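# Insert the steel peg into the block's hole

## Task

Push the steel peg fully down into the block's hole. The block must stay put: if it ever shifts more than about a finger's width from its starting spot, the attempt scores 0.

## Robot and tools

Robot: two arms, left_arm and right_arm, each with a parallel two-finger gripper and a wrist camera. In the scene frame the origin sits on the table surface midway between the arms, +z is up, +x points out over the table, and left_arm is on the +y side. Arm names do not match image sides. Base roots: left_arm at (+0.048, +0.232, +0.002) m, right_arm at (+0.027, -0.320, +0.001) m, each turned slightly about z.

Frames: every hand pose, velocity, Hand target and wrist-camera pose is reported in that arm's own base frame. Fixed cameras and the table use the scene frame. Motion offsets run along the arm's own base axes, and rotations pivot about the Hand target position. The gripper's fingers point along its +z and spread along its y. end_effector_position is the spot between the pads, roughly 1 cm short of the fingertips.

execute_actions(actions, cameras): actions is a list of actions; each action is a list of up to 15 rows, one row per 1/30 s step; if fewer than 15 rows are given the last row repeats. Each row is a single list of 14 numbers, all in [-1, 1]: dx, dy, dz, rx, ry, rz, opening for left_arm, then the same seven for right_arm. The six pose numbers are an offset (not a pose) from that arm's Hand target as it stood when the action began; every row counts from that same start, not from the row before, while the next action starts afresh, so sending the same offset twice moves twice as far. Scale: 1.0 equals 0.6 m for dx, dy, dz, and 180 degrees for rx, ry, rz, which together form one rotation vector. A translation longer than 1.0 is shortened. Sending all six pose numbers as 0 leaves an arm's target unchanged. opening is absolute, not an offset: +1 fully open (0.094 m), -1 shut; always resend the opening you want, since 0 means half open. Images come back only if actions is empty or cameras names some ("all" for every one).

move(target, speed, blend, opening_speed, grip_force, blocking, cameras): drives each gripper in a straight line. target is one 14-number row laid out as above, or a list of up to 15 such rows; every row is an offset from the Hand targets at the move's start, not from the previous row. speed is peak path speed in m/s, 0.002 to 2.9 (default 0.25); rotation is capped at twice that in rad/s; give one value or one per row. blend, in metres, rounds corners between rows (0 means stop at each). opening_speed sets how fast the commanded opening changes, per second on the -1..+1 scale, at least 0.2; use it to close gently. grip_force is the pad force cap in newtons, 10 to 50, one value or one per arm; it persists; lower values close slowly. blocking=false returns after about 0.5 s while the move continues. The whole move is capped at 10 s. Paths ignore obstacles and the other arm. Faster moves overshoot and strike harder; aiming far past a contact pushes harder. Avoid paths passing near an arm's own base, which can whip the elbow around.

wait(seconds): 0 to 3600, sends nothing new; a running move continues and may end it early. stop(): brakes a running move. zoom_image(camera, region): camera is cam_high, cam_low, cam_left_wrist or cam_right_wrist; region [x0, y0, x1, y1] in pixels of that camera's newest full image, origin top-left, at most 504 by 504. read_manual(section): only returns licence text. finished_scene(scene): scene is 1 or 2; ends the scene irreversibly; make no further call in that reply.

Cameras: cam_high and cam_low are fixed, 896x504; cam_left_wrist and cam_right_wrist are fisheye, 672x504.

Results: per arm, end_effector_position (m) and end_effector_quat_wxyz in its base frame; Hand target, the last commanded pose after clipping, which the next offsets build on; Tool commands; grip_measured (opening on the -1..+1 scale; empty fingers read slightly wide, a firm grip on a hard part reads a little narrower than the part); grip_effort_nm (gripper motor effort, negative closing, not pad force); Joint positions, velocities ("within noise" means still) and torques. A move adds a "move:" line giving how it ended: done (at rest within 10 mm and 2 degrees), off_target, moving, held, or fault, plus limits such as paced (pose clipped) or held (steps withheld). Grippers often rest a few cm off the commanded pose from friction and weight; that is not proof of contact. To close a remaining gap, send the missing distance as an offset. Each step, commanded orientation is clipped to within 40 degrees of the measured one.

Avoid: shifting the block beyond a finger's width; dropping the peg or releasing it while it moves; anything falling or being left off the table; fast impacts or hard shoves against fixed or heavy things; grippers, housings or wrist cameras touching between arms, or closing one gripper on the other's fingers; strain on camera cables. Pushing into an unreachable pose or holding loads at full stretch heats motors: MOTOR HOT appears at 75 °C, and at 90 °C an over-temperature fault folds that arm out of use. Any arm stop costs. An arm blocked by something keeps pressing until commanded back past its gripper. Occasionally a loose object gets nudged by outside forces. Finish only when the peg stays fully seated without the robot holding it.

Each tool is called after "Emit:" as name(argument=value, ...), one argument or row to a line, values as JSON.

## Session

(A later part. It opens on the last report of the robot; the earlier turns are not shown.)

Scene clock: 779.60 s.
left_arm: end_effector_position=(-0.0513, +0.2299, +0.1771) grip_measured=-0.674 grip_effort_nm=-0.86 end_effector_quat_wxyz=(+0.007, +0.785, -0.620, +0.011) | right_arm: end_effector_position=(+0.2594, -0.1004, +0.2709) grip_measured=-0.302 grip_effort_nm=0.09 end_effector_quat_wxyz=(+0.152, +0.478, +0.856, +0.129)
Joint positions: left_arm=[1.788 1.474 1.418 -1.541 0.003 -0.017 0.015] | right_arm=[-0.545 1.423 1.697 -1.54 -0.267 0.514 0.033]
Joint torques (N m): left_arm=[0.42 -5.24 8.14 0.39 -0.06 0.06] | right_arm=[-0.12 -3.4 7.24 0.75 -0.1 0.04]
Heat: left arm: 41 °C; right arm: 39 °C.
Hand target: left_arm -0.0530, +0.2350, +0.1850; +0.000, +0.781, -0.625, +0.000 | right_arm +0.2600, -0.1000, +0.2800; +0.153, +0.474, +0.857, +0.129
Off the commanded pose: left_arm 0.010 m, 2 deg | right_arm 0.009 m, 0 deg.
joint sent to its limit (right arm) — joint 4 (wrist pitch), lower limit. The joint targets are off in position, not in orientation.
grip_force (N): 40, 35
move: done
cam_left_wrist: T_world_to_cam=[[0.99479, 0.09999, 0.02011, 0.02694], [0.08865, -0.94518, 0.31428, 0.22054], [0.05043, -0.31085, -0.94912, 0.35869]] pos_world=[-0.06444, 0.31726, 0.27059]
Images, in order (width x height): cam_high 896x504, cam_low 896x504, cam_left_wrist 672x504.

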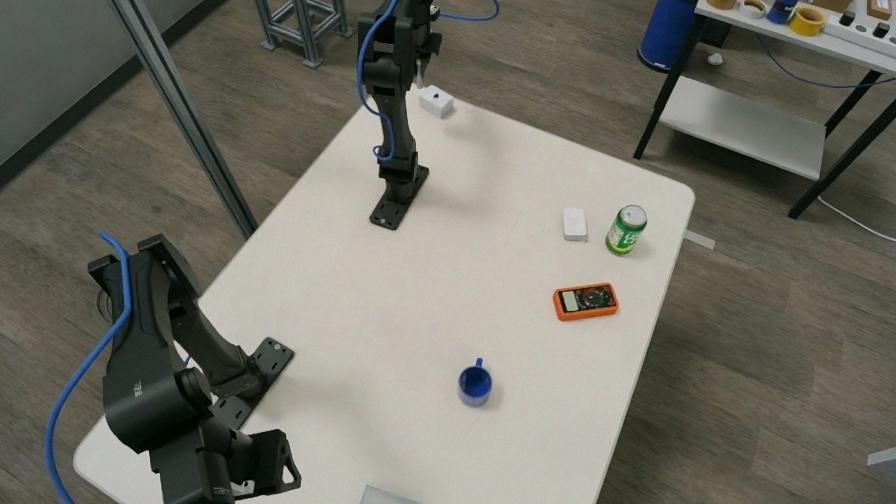

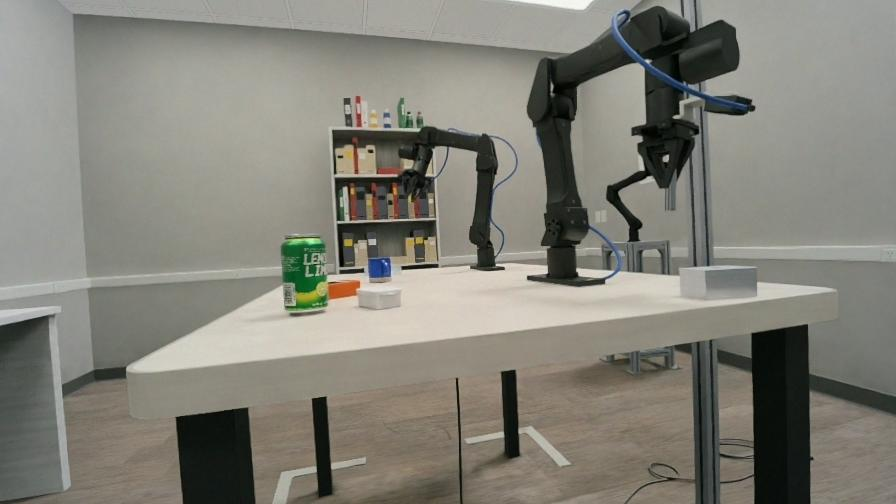

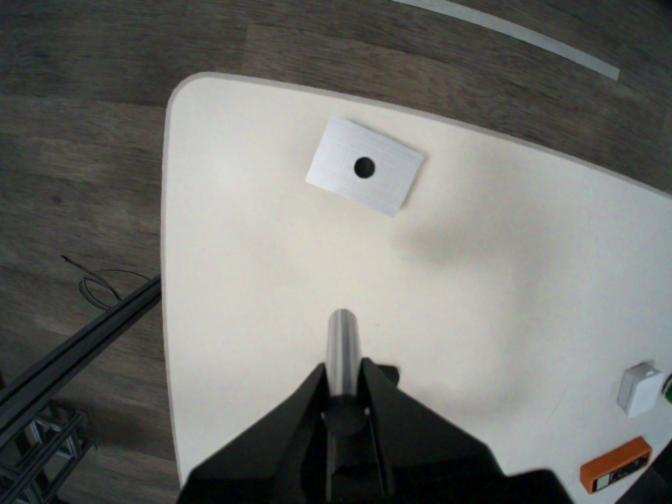

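Emit:
move(
  target=[0.0188, 0.1468, -0.0535, 0, 0, 0, -1, 0, 0, 0, 0, 0, 0, -0.3],
  speed=0.12,
  cameras=["cam_left_wrist", "cam_high", "cam_low"],
)

Emit:
zoom_image(
  camera="cam_left_wrist",
  region=[240, 220, 460, 460],
)

Emit:
zoom_image(
  camera="cam_low",
  region=[620, 120, 800, 320],
)

Scene clock: 806.77 s.
left_arm: end_effector_position=(-0.0418, +0.3084, +0.1443) grip_measured=-0.674 grip_effort_nm=-0.86 end_effector_quat_wxyz=(+0.018, +0.781, -0.624, +0.021) | right_arm: end_effector_position=(+0.2594, -0.1004, +0.2709) grip_measured=-0.302 grip_effort_nm=0.09 end_effector_quat_wxyz=(+0.152, +0.478, +0.856, +0.129)
Joint positions: left_arm=[1.704 1.776 1.605 -1.456 0.003 -0.09 0.015] | right_arm=[-0.545 1.423 1.697 -1.54 -0.267 0.514 0.033]
Joint torques (N m): left_arm=[-0.47 -8.2 9.01 0.58 -0.08 -0.09] | right_arm=[-0.08 -3.34 7.16 0.77 -0.09 0.06]
Heat: left arm: 35 °C; right arm: 39 °C.
Hand target: left_arm -0.0417, +0.3231, +0.1529; +0.000, +0.781, -0.625, +0.000 | right_arm +0.2600, -0.1000, +0.2800; +0.153, +0.474, +0.857, +0.129
Off the commanded pose: left_arm 0.017 m, 3 deg | right_arm 0.009 m, 0 deg.
joint sent to its limit (right arm) — joint 4 (wrist pitch), lower limit. The joint targets are off in position, not in orientation.
grip_force (N): 40, 35
move: off_target (left_arm)
cam_left_wrist: T_world_to_cam=[[0.99576, 0.08989, 0.01945, 0.01349], [0.07784, -0.93641, 0.34216, 0.29707], [0.04897, -0.33919, -0.93944, 0.35891]] pos_world=[-0.05413, 0.39871, 0.23527]
Images, in order (width x height): cam_high 896x504, cam_low 896x504, cam_left_wrist 672x504.

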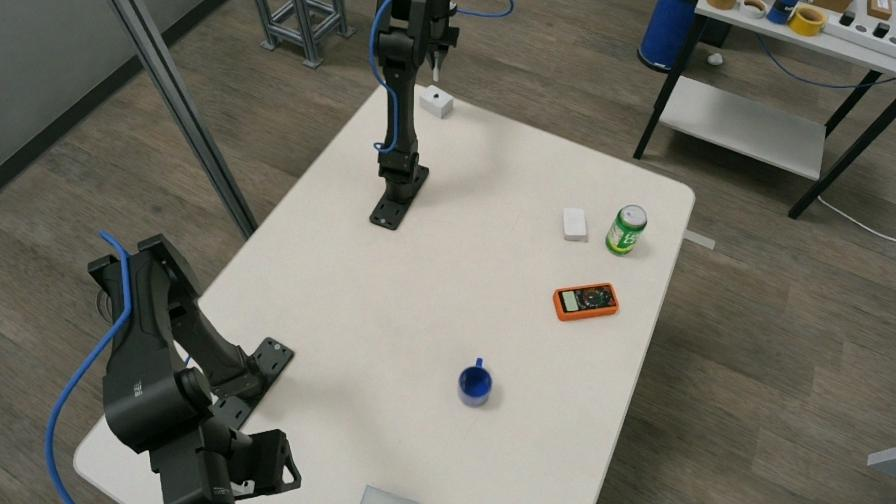

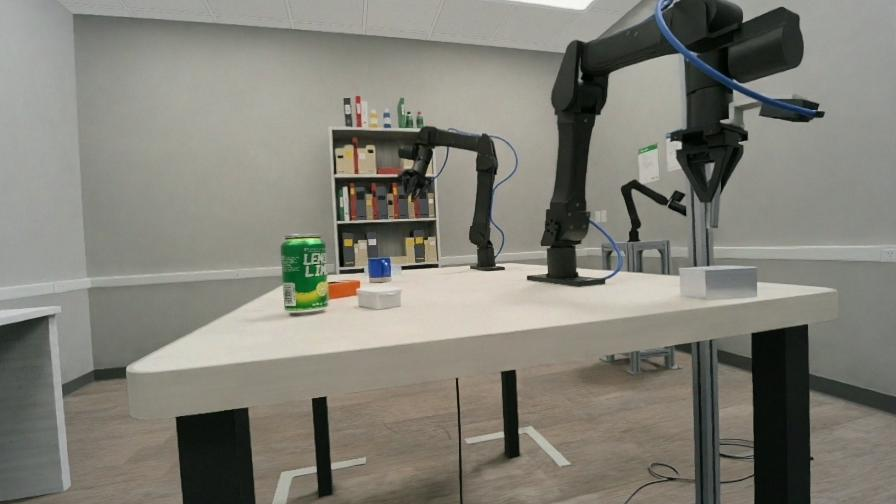

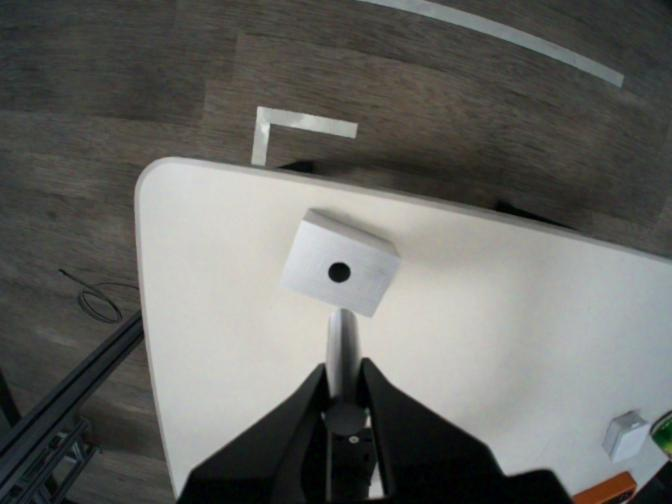

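Scaled by 2.100 from the camera's image (finer frame: 960x720).

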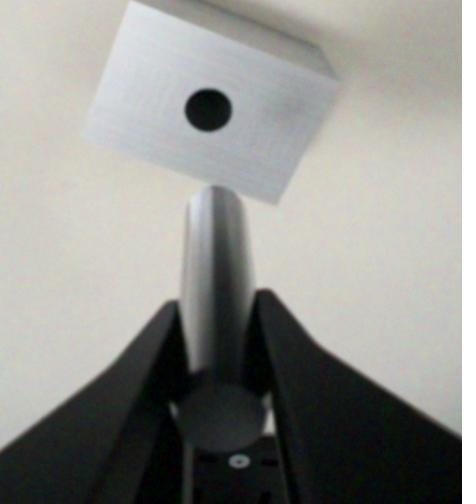

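Scaled by 2.520 from the camera's image (finer frame: 1280x720).

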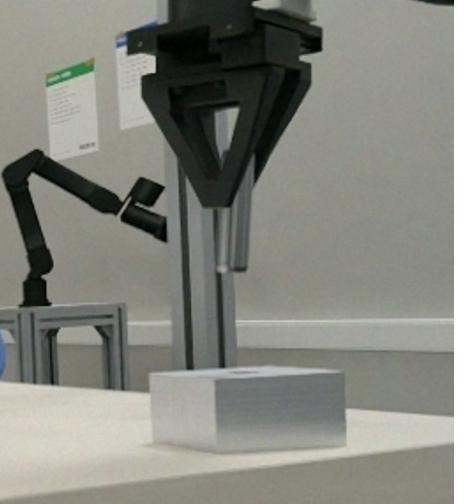

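Emit:
zoom_image(
  camera="cam_low",
  region=[680, 170, 770, 310],
)

Scaled by 3.600 from the camera's image (finer frame: 1280x720).

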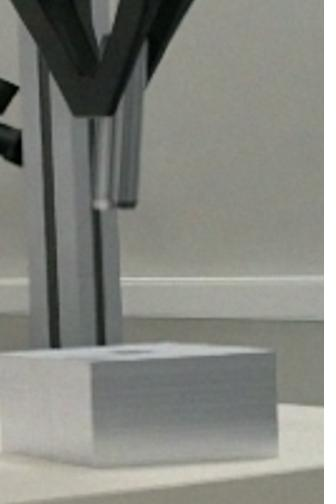

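Emit:
move(
  target=[-0.0033, 0.0177, -0.0083, 0.0173, 0.0033, 0, -1, 0, 0, 0, 0, 0, 0, -0.3],
  speed=0.06,
  cameras=["cam_left_wrist", "cam_low"],
)

Emit:
zoom_image(
  camera="cam_left_wrist",
  region=[240, 220, 460, 460],
)

Emit:
zoom_image(
  camera="cam_low",
  region=[680, 170, 780, 310],
)

Scene clock: 851.30 s.
left_arm: end_effector_position=(-0.0441, +0.3252, +0.1440) grip_measured=-0.674 grip_effort_nm=-0.86 end_effector_quat_wxyz=(-0.005, +0.782, -0.624, -0.003) | right_arm: end_effector_position=(+0.2594, -0.1004, +0.2709) grip_measured=-0.302 grip_effort_nm=0.08 end_effector_quat_wxyz=(+0.152, +0.478, +0.856, +0.129)
Joint positions: left_arm=[1.704 1.776 1.605 -1.388 0.003 -0.09 0.015] | right_arm=[-0.545 1.423 1.697 -1.54 -0.267 0.514 0.033]
Joint torques (N m): left_arm=[-0.4 -9.43 5.94 0.87 -0.09 -0.08] | right_arm=[-0.1 -3.38 7.21 0.77 -0.1 0.07]
Heat: left arm: 32 °C; right arm: 39 °C.
Hand target: left_arm -0.0437, +0.3337, +0.1479; -0.018, +0.781, -0.624, -0.021 | right_arm +0.2600, -0.1000, +0.2800; +0.153, +0.474, +0.857, +0.129
Off the commanded pose: left_arm 0.009 m, 3 deg | right_arm 0.009 m, 0 deg.
joint sent to its limit (right arm) — joint 4 (wrist pitch), lower limit. The joint targets are off in position, not in orientation.
grip_force (N): 40, 35
move: off_target (left_arm)
cam_left_wrist: T_world_to_cam=[[0.99592, 0.08868, 0.01651, 0.01503], [0.08062, -0.95716, 0.27811, 0.32919], [0.04047, -0.27565, -0.96041, 0.34633]] pos_world=[-0.05552, 0.40921, 0.24082]
Images, in order (width x height): cam_low 896x504, cam_left_wrist 672x504.

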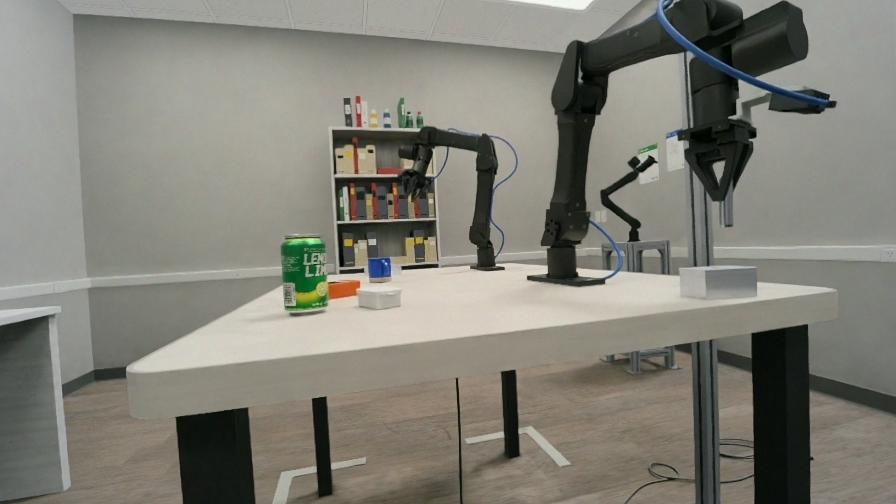

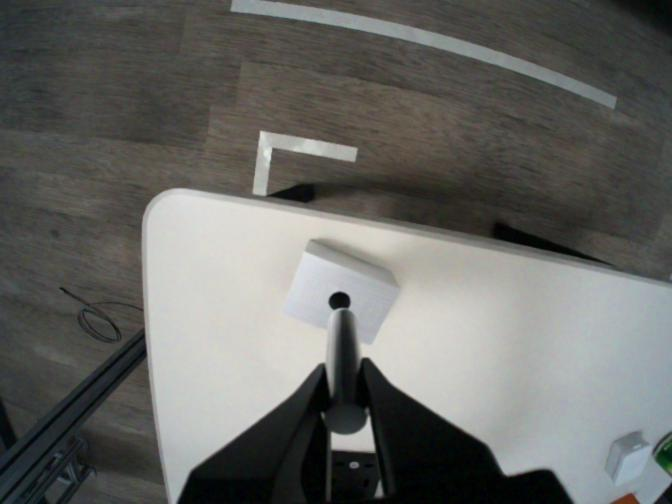

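Scaled by 2.100 from the camera's image (finer frame: 960x720).

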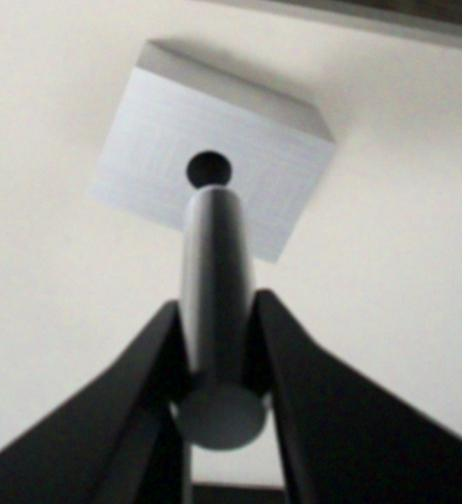

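Scaled by 3.600 from the camera's image (finer frame: 1280x720).

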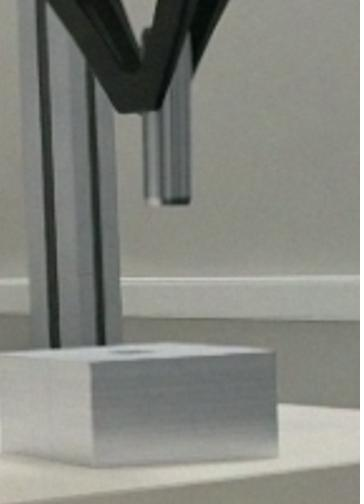

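Emit:
move(
  target=[-0.0008, -0.0083, -0.0417, 0, 0.0056, 0, -1, 0, 0, 0, 0, 0, 0, -0.3],
  speed=0.06,
  cameras=["cam_left_wrist", "cam_low"],
)

Emit:
zoom_image(
  camera="cam_left_wrist",
  region=[260, 220, 440, 440],
)

Emit:
zoom_image(
  camera="cam_low",
  region=[680, 170, 780, 310],
)

Scene clock: 881.83 s.
left_arm: end_effector_position=(-0.0443, +0.3236, +0.1149) grip_measured=-0.674 grip_effort_nm=-0.86 end_effector_quat_wxyz=(+0.002, +0.782, -0.624, -0.004) | right_arm: end_effector_position=(+0.2594, -0.1004, +0.2709) grip_measured=-0.302 grip_effort_nm=0.08 end_effector_quat_wxyz=(+0.152, +0.478, +0.856, +0.129)
Joint positions: left_arm=[1.699 1.776 1.49 -1.281 -0.008 -0.095 0.015] | right_arm=[-0.545 1.423 1.697 -1.54 -0.267 0.514 0.033]
Joint torques (N m): left_arm=[-0.55 -11.63 4.96 0.79 -0.1 -0.08] | right_arm=[-0.09 -3.41 7.19 0.76 -0.09 0.04]
Heat: left arm: 31 °C; right arm: 39 °C.
Hand target: left_arm -0.0442, +0.3288, +0.1229; -0.012, +0.780, -0.625, -0.028 | right_arm +0.2600, -0.1000, +0.2800; +0.153, +0.474, +0.857, +0.129
Off the commanded pose: left_arm 0.009 m, 3 deg | right_arm 0.009 m, 0 deg.
joint sent to its limit (right arm) — joint 4 (wrist pitch), lower limit. The joint targets are off in position, not in orientation.
grip_force (N): 40, 35
move: off_target (left_arm)
cam_left_wrist: T_world_to_cam=[[0.99603, 0.08885, 0.00613, 0.017], [0.0834, -0.95462, 0.28589, 0.33411], [0.03126, -0.28425, -0.95824, 0.32011]] pos_world=[-0.05481, 0.40843, 0.21112]
Images, in order (width x height): cam_low 896x504, cam_left_wrist 672x504.

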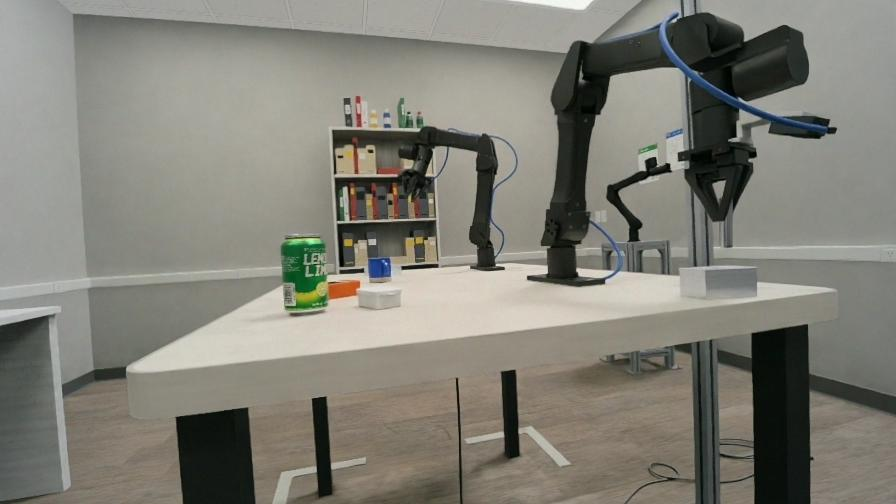

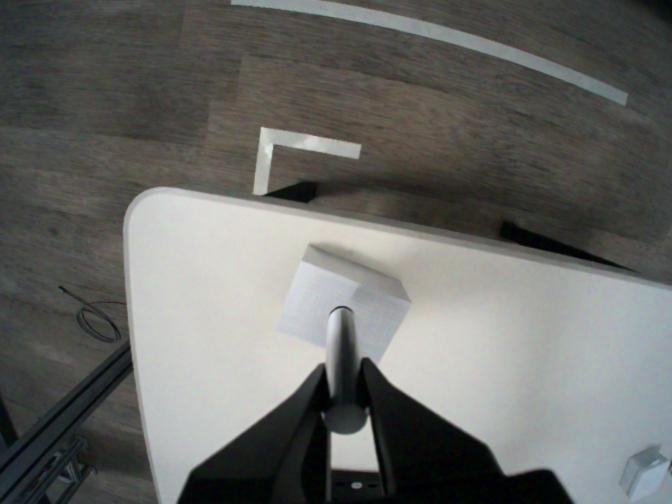

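Scaled by 2.291 from the camera's image (finer frame: 960x720).

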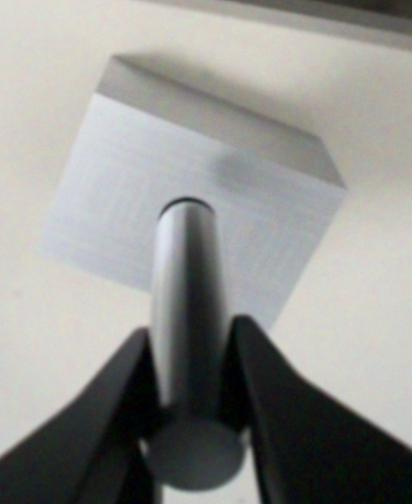

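Scaled by 3.600 from the camera's image (finer frame: 1280x720).

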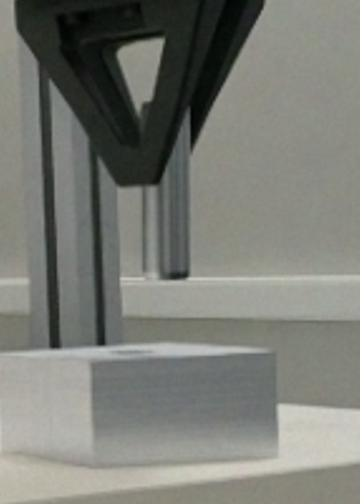

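Emit:
move(
  target=[0.002, -0.0217, -0.022, 0, 0, 0, -1, 0, 0, 0, 0, 0, 0, -0.3],
  speed=0.06,
  cameras=["cam_left_wrist", "cam_low"],
)

Emit:
zoom_image(
  camera="cam_left_wrist",
  region=[260, 220, 440, 440],
)

Emit:
zoom_image(
  camera="cam_low",
  region=[680, 170, 780, 310],
)

Scene clock: 961.60 s.
left_arm: end_effector_position=(-0.0426, +0.3103, +0.0980) grip_measured=-0.674 grip_effort_nm=-0.86 end_effector_quat_wxyz=(+0.006, +0.782, -0.624, +0.001) | right_arm: end_effector_position=(+0.2594, -0.1004, +0.2709) grip_measured=-0.302 grip_effort_nm=0.09 end_effector_quat_wxyz=(+0.152, +0.478, +0.856, +0.129)
Joint positions: left_arm=[1.699 1.744 1.384 -1.221 -0.008 -0.095 0.015] | right_arm=[-0.545 1.423 1.697 -1.54 -0.267 0.514 0.033]
Joint torques (N m): left_arm=[-0.43 -12.75 4.85 0.77 -0.1 -0.09] | right_arm=[-0.08 -3.37 7.17 0.75 -0.09 0.04]
Heat: left arm: 35 °C; right arm: 39 °C.
Hand target: left_arm -0.0430, +0.3157, +0.1097; -0.012, +0.780, -0.625, -0.028 | right_arm +0.2600, -0.1000, +0.2800; +0.153, +0.474, +0.857, +0.129
Off the commanded pose: left_arm 0.013 m, 4 deg | right_arm 0.009 m, 0 deg.
joint sent to its limit (right arm) — joint 4 (wrist pitch), lower limit. The joint targets are off in position, not in orientation.
grip_force (N): 40, 35
move: off_target (left_arm)
cam_left_wrist: T_world_to_cam=[[0.99601, 0.08896, 0.00669, 0.01654], [0.0829, -0.95064, 0.29902, 0.32359], [0.03296, -0.29727, -0.95422, 0.30378]] pos_world=[-0.05331, 0.39645, 0.19301]
Images, in order (width x height): cam_low 896x504, cam_left_wrist 672x504.

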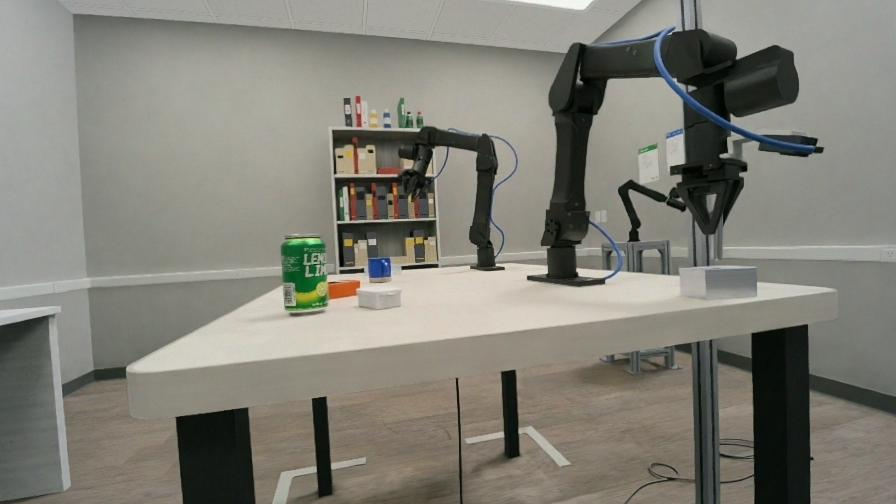

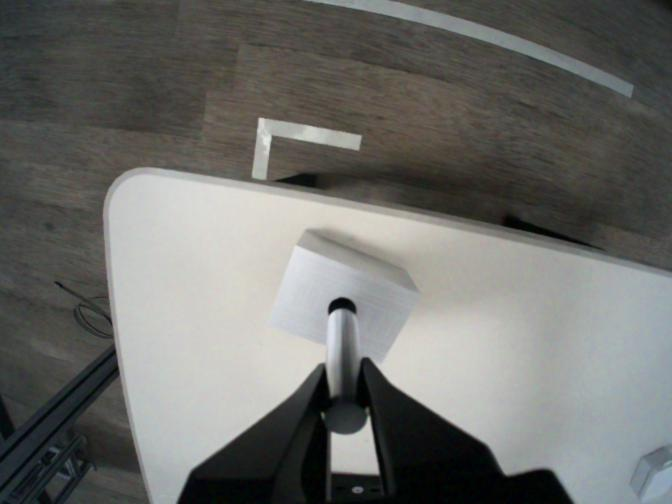

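Scaled by 2.291 from the camera's image (finer frame: 960x720).

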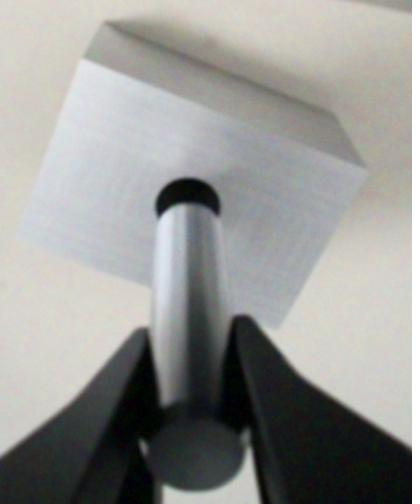

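Scaled by 3.600 from the camera's image (finer frame: 1280x720).

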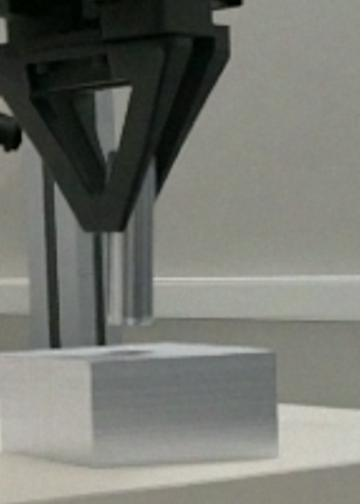

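Emit:
move(
  target=[0, 0, -0.0125, 0, 0, 0, -1, 0, 0, 0, 0, 0, 0, -0.3],
  speed=0.04,
  cameras=["cam_left_wrist", "cam_low"],
)

Emit:
zoom_image(
  camera="cam_left_wrist",
  region=[260, 220, 440, 440],
)

Emit:
zoom_image(
  camera="cam_low",
  region=[680, 170, 780, 310],
)

Scene clock: 981.63 s.
left_arm: end_effector_position=(-0.0425, +0.3098, +0.0911) grip_measured=-0.674 grip_effort_nm=-0.86 end_effector_quat_wxyz=(+0.006, +0.782, -0.624, +0.000) | right_arm: end_effector_position=(+0.2594, -0.1004, +0.2709) grip_measured=-0.302 grip_effort_nm=0.09 end_effector_quat_wxyz=(+0.152, +0.478, +0.856, +0.129)
Joint positions: left_arm=[1.699 1.744 1.356 -1.192 -0.008 -0.095 0.015] | right_arm=[-0.545 1.423 1.697 -1.54 -0.267 0.514 0.033]
Joint torques (N m): left_arm=[-0.43 -12.55 4.88 0.77 -0.09 -0.08] | right_arm=[-0.1 -3.38 7.16 0.75 -0.09 0.05]
Heat: left arm: 37 °C; right arm: 39 °C.
Hand target: left_arm -0.0430, +0.3157, +0.1022; -0.012, +0.780, -0.625, -0.028 | right_arm +0.2600, -0.1000, +0.2800; +0.153, +0.474, +0.857, +0.129
Off the commanded pose: left_arm 0.013 m, 4 deg | right_arm 0.009 m, 0 deg.
joint sent to its limit (right arm) — joint 4 (wrist pitch), lower limit. The joint targets are off in position, not in orientation.
grip_force (N): 40, 35
move: off_target (left_arm)
cam_left_wrist: T_world_to_cam=[[0.99602, 0.08889, 0.00663, 0.01658], [0.0829, -0.95109, 0.29759, 0.32545], [0.03276, -0.29586, -0.95467, 0.29672]] pos_world=[-0.05321, 0.39585, 0.18631]
Images, in order (width x height): cam_low 896x504, cam_left_wrist 672x504.

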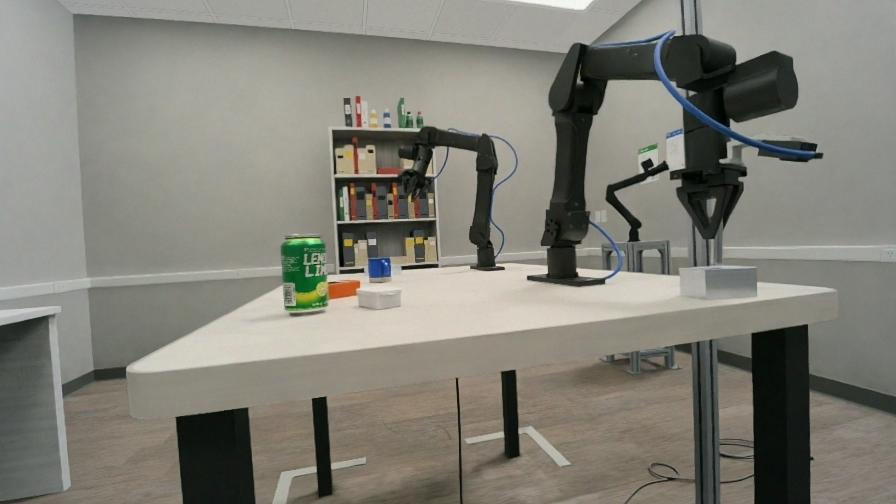

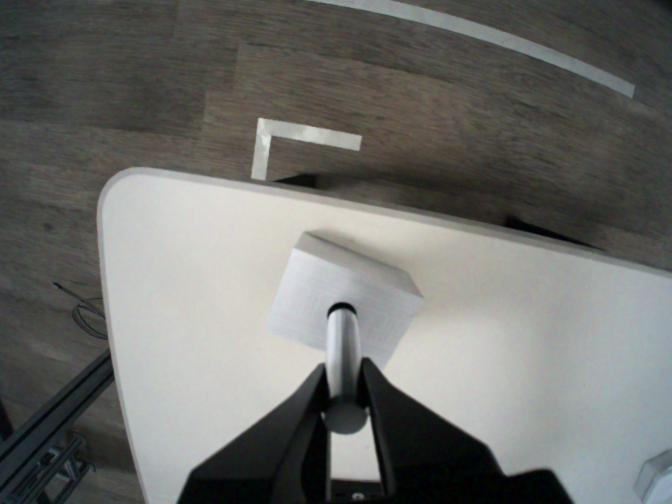

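Scaled by 2.291 from the camera's image (finer frame: 960x720).

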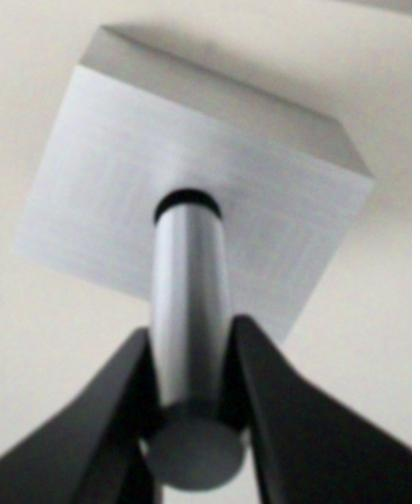

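Scaled by 3.600 from the camera's image (finer frame: 1280x720).

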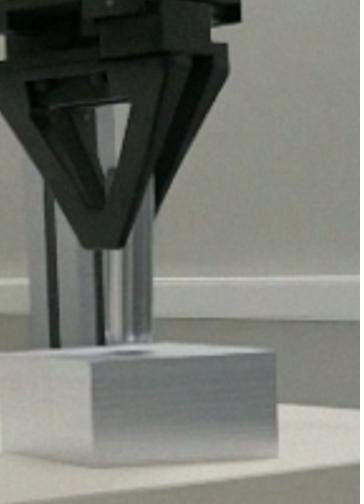

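Emit:
move(
  target=[0, 0.0055, 0, 0, 0, 0, -1, 0, 0, 0, 0, 0, 0, -0.3],
  speed=0.03,
  cameras=["cam_left_wrist"],
)

Emit:
zoom_image(
  camera="cam_left_wrist",
  region=[290, 270, 400, 390],
)

Scene clock: 991.30 s.
left_arm: end_effector_position=(-0.0425, +0.3098, +0.0911) grip_measured=-0.674 grip_effort_nm=-0.86 end_effector_quat_wxyz=(+0.006, +0.782, -0.624, +0.000) | right_arm: end_effector_position=(+0.2594, -0.1004, +0.2709) grip_measured=-0.302 grip_effort_nm=0.08 end_effector_quat_wxyz=(+0.152, +0.478, +0.856, +0.129)
Joint positions: left_arm=[1.699 1.744 1.356 -1.192 -0.008 -0.095 0.015] | right_arm=[-0.545 1.423 1.697 -1.54 -0.267 0.514 0.033]
Joint torques (N m): left_arm=[-0.57 -11.4 5.98 0.75 -0.1 -0.09] | right_arm=[-0.06 -3.41 7.23 0.76 -0.08 0.04]
Heat: left arm: 37 °C; right arm: 39 °C.
Hand target: left_arm -0.0430, +0.3190, +0.1022; -0.012, +0.780, -0.625, -0.028 | right_arm +0.2600, -0.1000, +0.2800; +0.153, +0.474, +0.857, +0.129
Off the commanded pose: left_arm 0.014 m, 4 deg | right_arm 0.009 m, 0 deg.
joint sent to its limit (right arm) — joint 4 (wrist pitch), lower limit. The joint targets are off in position, not in orientation.
grip_force (N): 40, 35
move: off_target (left_arm)
cam_left_wrist: T_world_to_cam=[[0.99602, 0.08889, 0.00663, 0.01658], [0.0829, -0.95109, 0.29759, 0.32545], [0.03276, -0.29586, -0.95467, 0.29672]] pos_world=[-0.05321, 0.39585, 0.18631]

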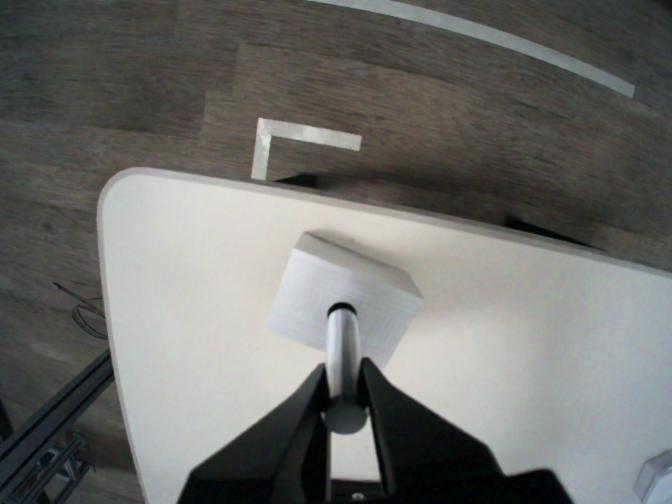

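Scaled by 4.200 from the camera's image (finer frame: 960x720).

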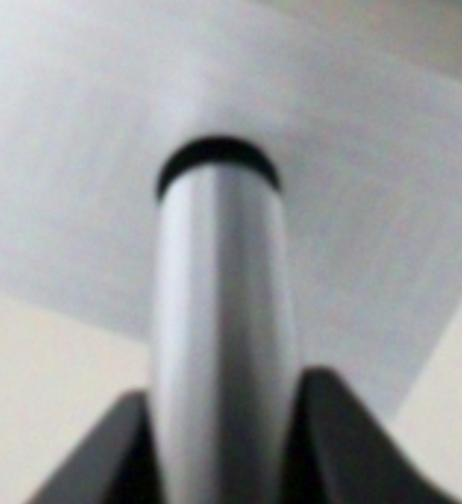

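Emit:
move(
  target=[
    [0, -0.002, 0.02, 0, 0, 0, -1, 0, 0, 0, 0, 0, 0, -0.3],
    [0, -0.002, -0.0017, 0, 0, 0, -1, 0, 0, 0, 0, 0, 0, -0.3],
  ],
  speed=0.04,
  cameras=["cam_left_wrist", "cam_low"],
)

Emit:
zoom_image(
  camera="cam_left_wrist",
  region=[290, 270, 400, 390],
)

Emit:
zoom_image(
  camera="cam_low",
  region=[680, 170, 780, 310],
)

Scene clock: 1000.27 s.
left_arm: end_effector_position=(-0.0426, +0.3105, +0.0911) grip_measured=-0.674 grip_effort_nm=-0.86 end_effector_quat_wxyz=(+0.005, +0.782, -0.624, -0.001) | right_arm: end_effector_position=(+0.2594, -0.1004, +0.2709) grip_measured=-0.302 grip_effort_nm=0.08 end_effector_quat_wxyz=(+0.152, +0.478, +0.856, +0.129)
Joint positions: left_arm=[1.699 1.744 1.356 -1.189 -0.008 -0.095 0.015] | right_arm=[-0.545 1.423 1.697 -1.54 -0.267 0.514 0.033]
Joint torques (N m): left_arm=[-0.5 -11.77 5.3 0.77 -0.1 -0.1] | right_arm=[-0.12 -3.38 7.2 0.77 -0.11 0.06]
Heat: left arm: 37 °C; right arm: 39 °C.
Hand target: left_arm -0.0430, +0.3178, +0.1011; -0.012, +0.780, -0.625, -0.028 | right_arm +0.2600, -0.1000, +0.2800; +0.153, +0.474, +0.857, +0.129
Off the commanded pose: left_arm 0.012 m, 4 deg | right_arm 0.009 m, 0 deg.
joint sent to its limit (right arm) — joint 4 (wrist pitch), lower limit. The joint targets are off in position, not in orientation.
grip_force (N): 40, 35
move: off_target (left_arm)
cam_left_wrist: T_world_to_cam=[[0.99602, 0.08885, 0.00649, 0.01668], [0.083, -0.95199, 0.29467, 0.32668], [0.03236, -0.29296, -0.95558, 0.29603]] pos_world=[-0.05331, 0.39624, 0.18651]
Images, in order (width x height): cam_low 896x504, cam_left_wrist 672x504.

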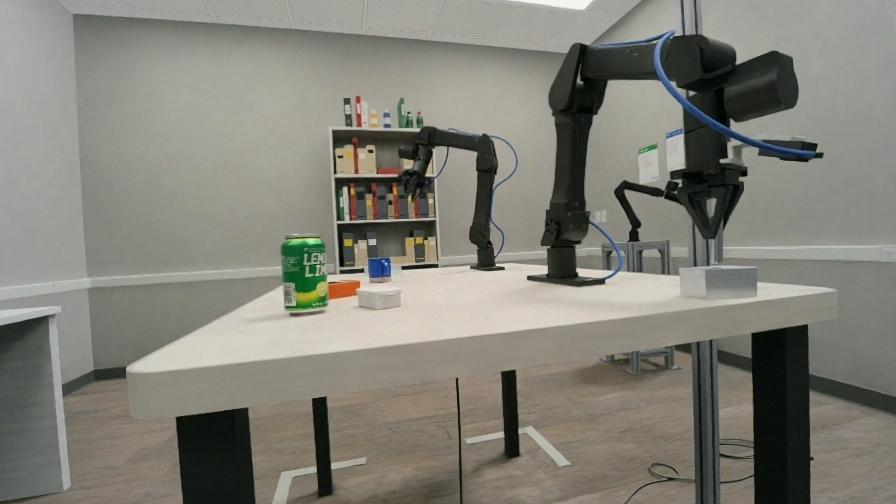

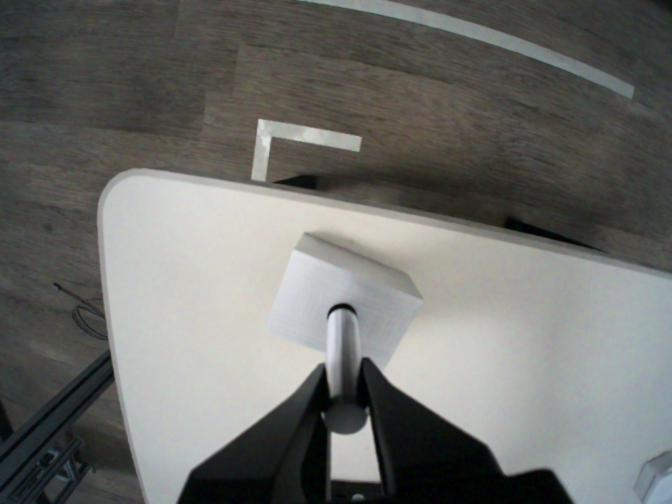

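Scaled by 4.200 from the camera's image (finer frame: 960x720).

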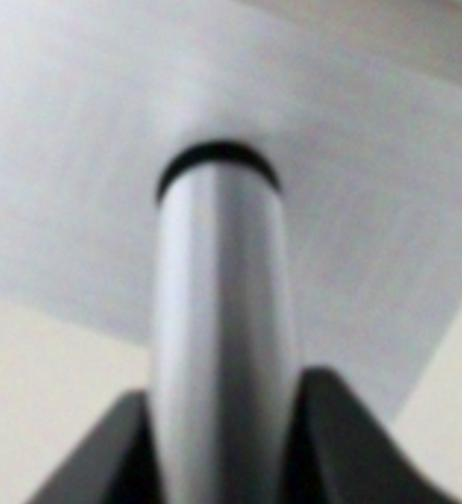

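Scaled by 3.600 from the camera's image (finer frame: 1280x720).

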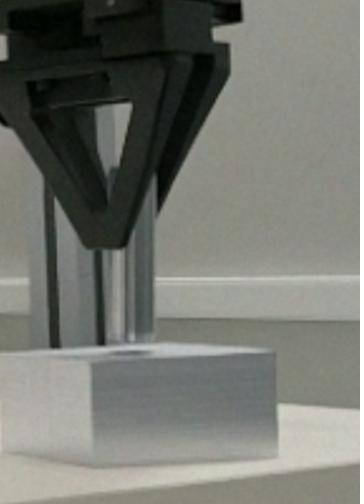

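Emit:
move(
  target=[0, 0.0025, -0.0083, 0, 0, 0, -1, 0, 0, 0, 0, 0, 0, -0.3],
  speed=0.03,
  cameras=["cam_left_wrist", "cam_low"],
)

Emit:
zoom_image(
  camera="cam_left_wrist",
  region=[290, 270, 400, 390],
)

Emit:
zoom_image(
  camera="cam_low",
  region=[680, 170, 780, 310],
)

Scene clock: 1013.03 s.
left_arm: end_effector_position=(-0.0432, +0.3151, +0.0912) grip_measured=-0.674 grip_effort_nm=-0.86 end_effector_quat_wxyz=(-0.002, +0.782, -0.624, -0.008) | right_arm: end_effector_position=(+0.2594, -0.1004, +0.2709) grip_measured=-0.302 grip_effort_nm=0.09 end_effector_quat_wxyz=(+0.152, +0.478, +0.856, +0.129)
Joint positions: left_arm=[1.699 1.744 1.356 -1.17 -0.008 -0.095 0.015] | right_arm=[-0.545 1.423 1.697 -1.54 -0.267 0.514 0.033]
Joint torques (N m): left_arm=[-0.54 -10.95 4.44 0.82 -0.11 -0.09] | right_arm=[-0.09 -3.38 7.24 0.76 -0.08 0.05]
Heat: left arm: 37 °C; right arm: 39 °C.
Hand target: left_arm -0.0430, +0.3193, +0.0962; -0.012, +0.780, -0.625, -0.028 | right_arm +0.2600, -0.1000, +0.2800; +0.153, +0.474, +0.857, +0.129
Off the commanded pose: left_arm 0.007 m, 3 deg | right_arm 0.009 m, 0 deg.
joint sent to its limit (right arm) — joint 4 (wrist pitch), lower limit. The joint targets are off in position, not in orientation.
grip_force (N): 40, 35
move: off_target (left_arm)
cam_left_wrist: T_world_to_cam=[[0.99604, 0.08875, 0.00572, 0.0169], [0.0837, -0.95721, 0.27702, 0.33441], [0.03006, -0.27545, -0.96085, 0.2923]] pos_world=[-0.05361, 0.39911, 0.18812]
Images, in order (width x height): cam_low 896x504, cam_left_wrist 672x504.

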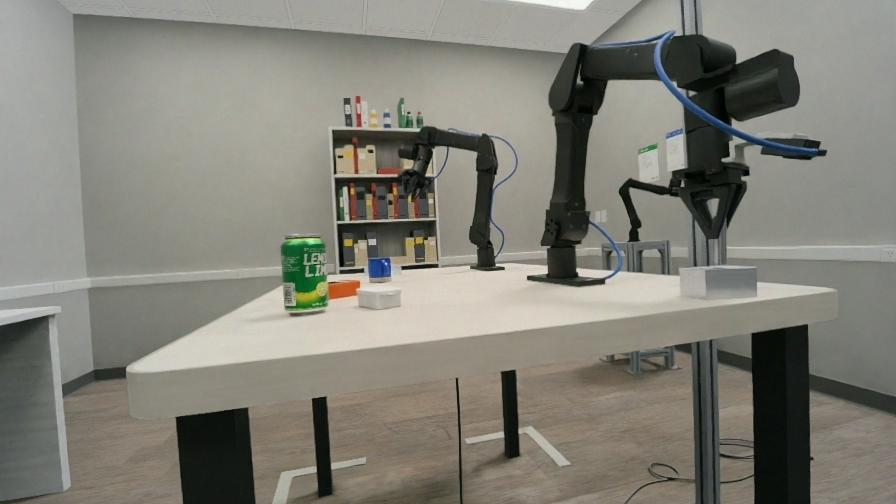

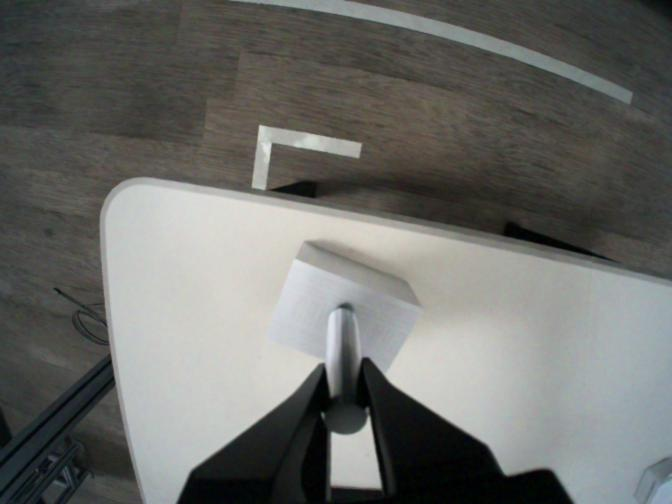

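Scaled by 4.200 from the camera's image (finer frame: 960x720).

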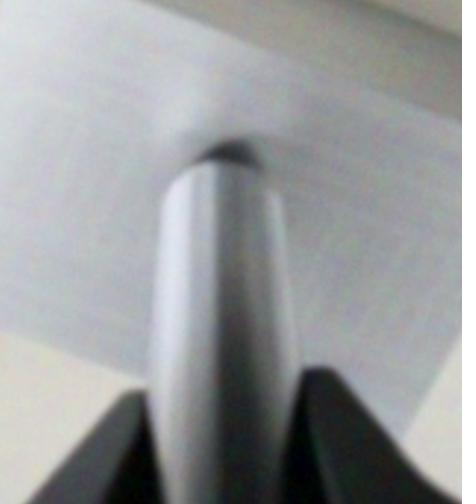

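Scaled by 3.600 from the camera's image (finer frame: 1280x720).

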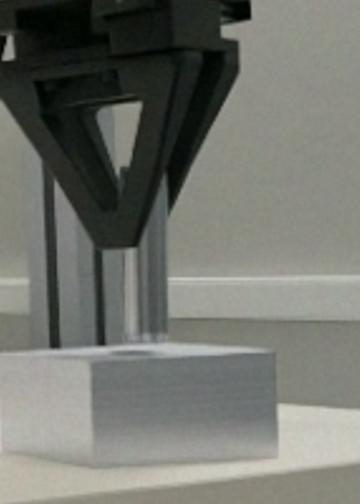

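Emit:
move(
  target=[
    [0, -0.0007, 0.035, 0, 0, 0, -1, 0, 0, 0, 0, 0, 0, -0.3],
    [0, -0.0007, -0.0052, 0, 0, 0, -1, 0, 0, 0, 0, 0, 0, -0.3],
  ],
  speed=0.04,
  cameras=["cam_left_wrist", "cam_low"],
)

Emit:
zoom_image(
  camera="cam_left_wrist",
  region=[290, 270, 400, 390],
)

Emit:
zoom_image(
  camera="cam_low",
  region=[680, 170, 780, 310],
)

Scene clock: 1028.73 s.
left_arm: end_effector_position=(-0.0429, +0.3129, +0.0865) grip_measured=-0.674 grip_effort_nm=-0.86 end_effector_quat_wxyz=(+0.000, +0.782, -0.624, -0.005) | right_arm: end_effector_position=(+0.2594, -0.1004, +0.2709) grip_measured=-0.302 grip_effort_nm=0.09 end_effector_quat_wxyz=(+0.152, +0.478, +0.856, +0.129)
Joint positions: left_arm=[1.699 1.744 1.338 -1.158 -0.008 -0.095 0.015] | right_arm=[-0.545 1.423 1.697 -1.54 -0.267 0.514 0.033]
Joint torques (N m): left_arm=[-0.55 -10.93 4.82 0.82 -0.1 -0.06] | right_arm=[-0.06 -3.37 7.19 0.77 -0.1 0.05]
Heat: left arm: 37 °C; right arm: 39 °C.
Hand target: left_arm -0.0430, +0.3189, +0.0930; -0.012, +0.780, -0.625, -0.028 | right_arm +0.2600, -0.1000, +0.2800; +0.153, +0.474, +0.857, +0.129
Off the commanded pose: left_arm 0.009 m, 3 deg | right_arm 0.009 m, 0 deg.
joint sent to its limit (right arm) — joint 4 (wrist pitch), lower limit. The joint targets are off in position, not in orientation.
grip_force (N): 40, 35
move: off_target (left_arm)
cam_left_wrist: T_world_to_cam=[[0.99603, 0.08882, 0.00599, 0.0168], [0.0835, -0.95548, 0.28299, 0.3324], [0.03086, -0.28136, -0.9591, 0.289]] pos_world=[-0.05341, 0.39742, 0.18302]
Images, in order (width x height): cam_low 896x504, cam_left_wrist 672x504.

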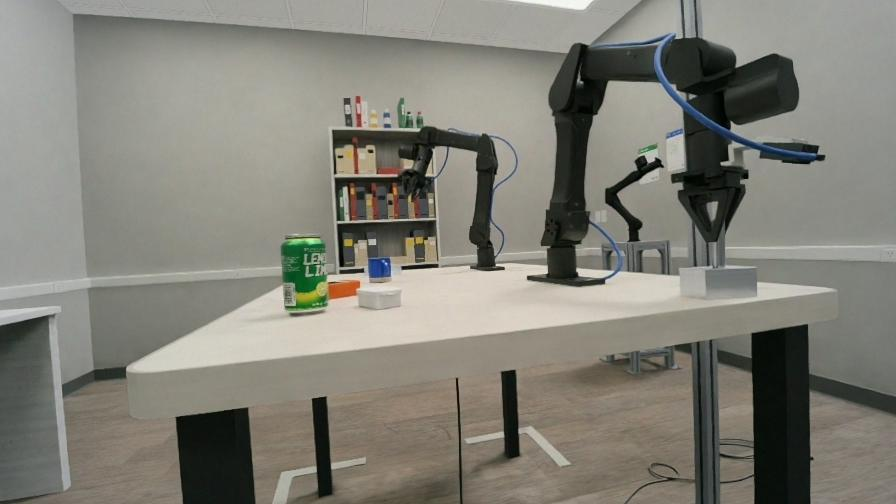

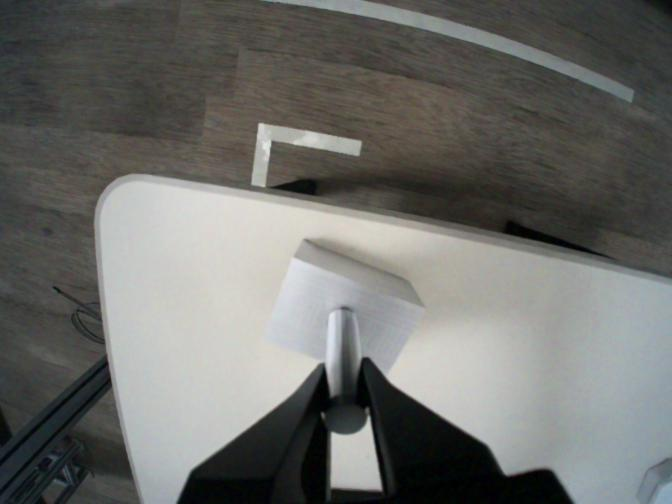

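Scaled by 4.200 from the camera's image (finer frame: 960x720).

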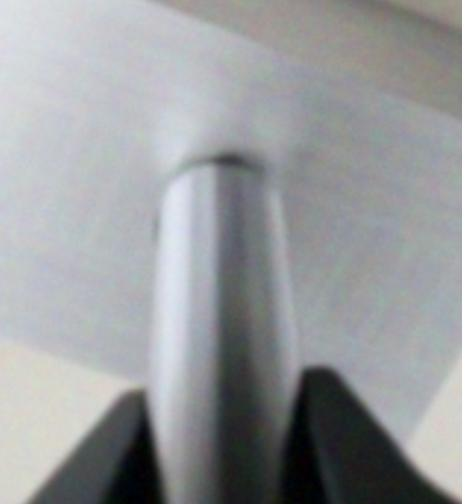

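Scaled by 3.600 from the camera's image (finer frame: 1280x720).

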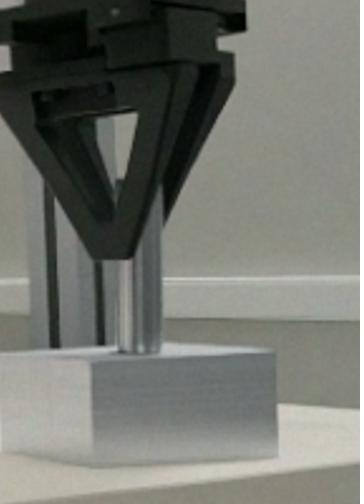

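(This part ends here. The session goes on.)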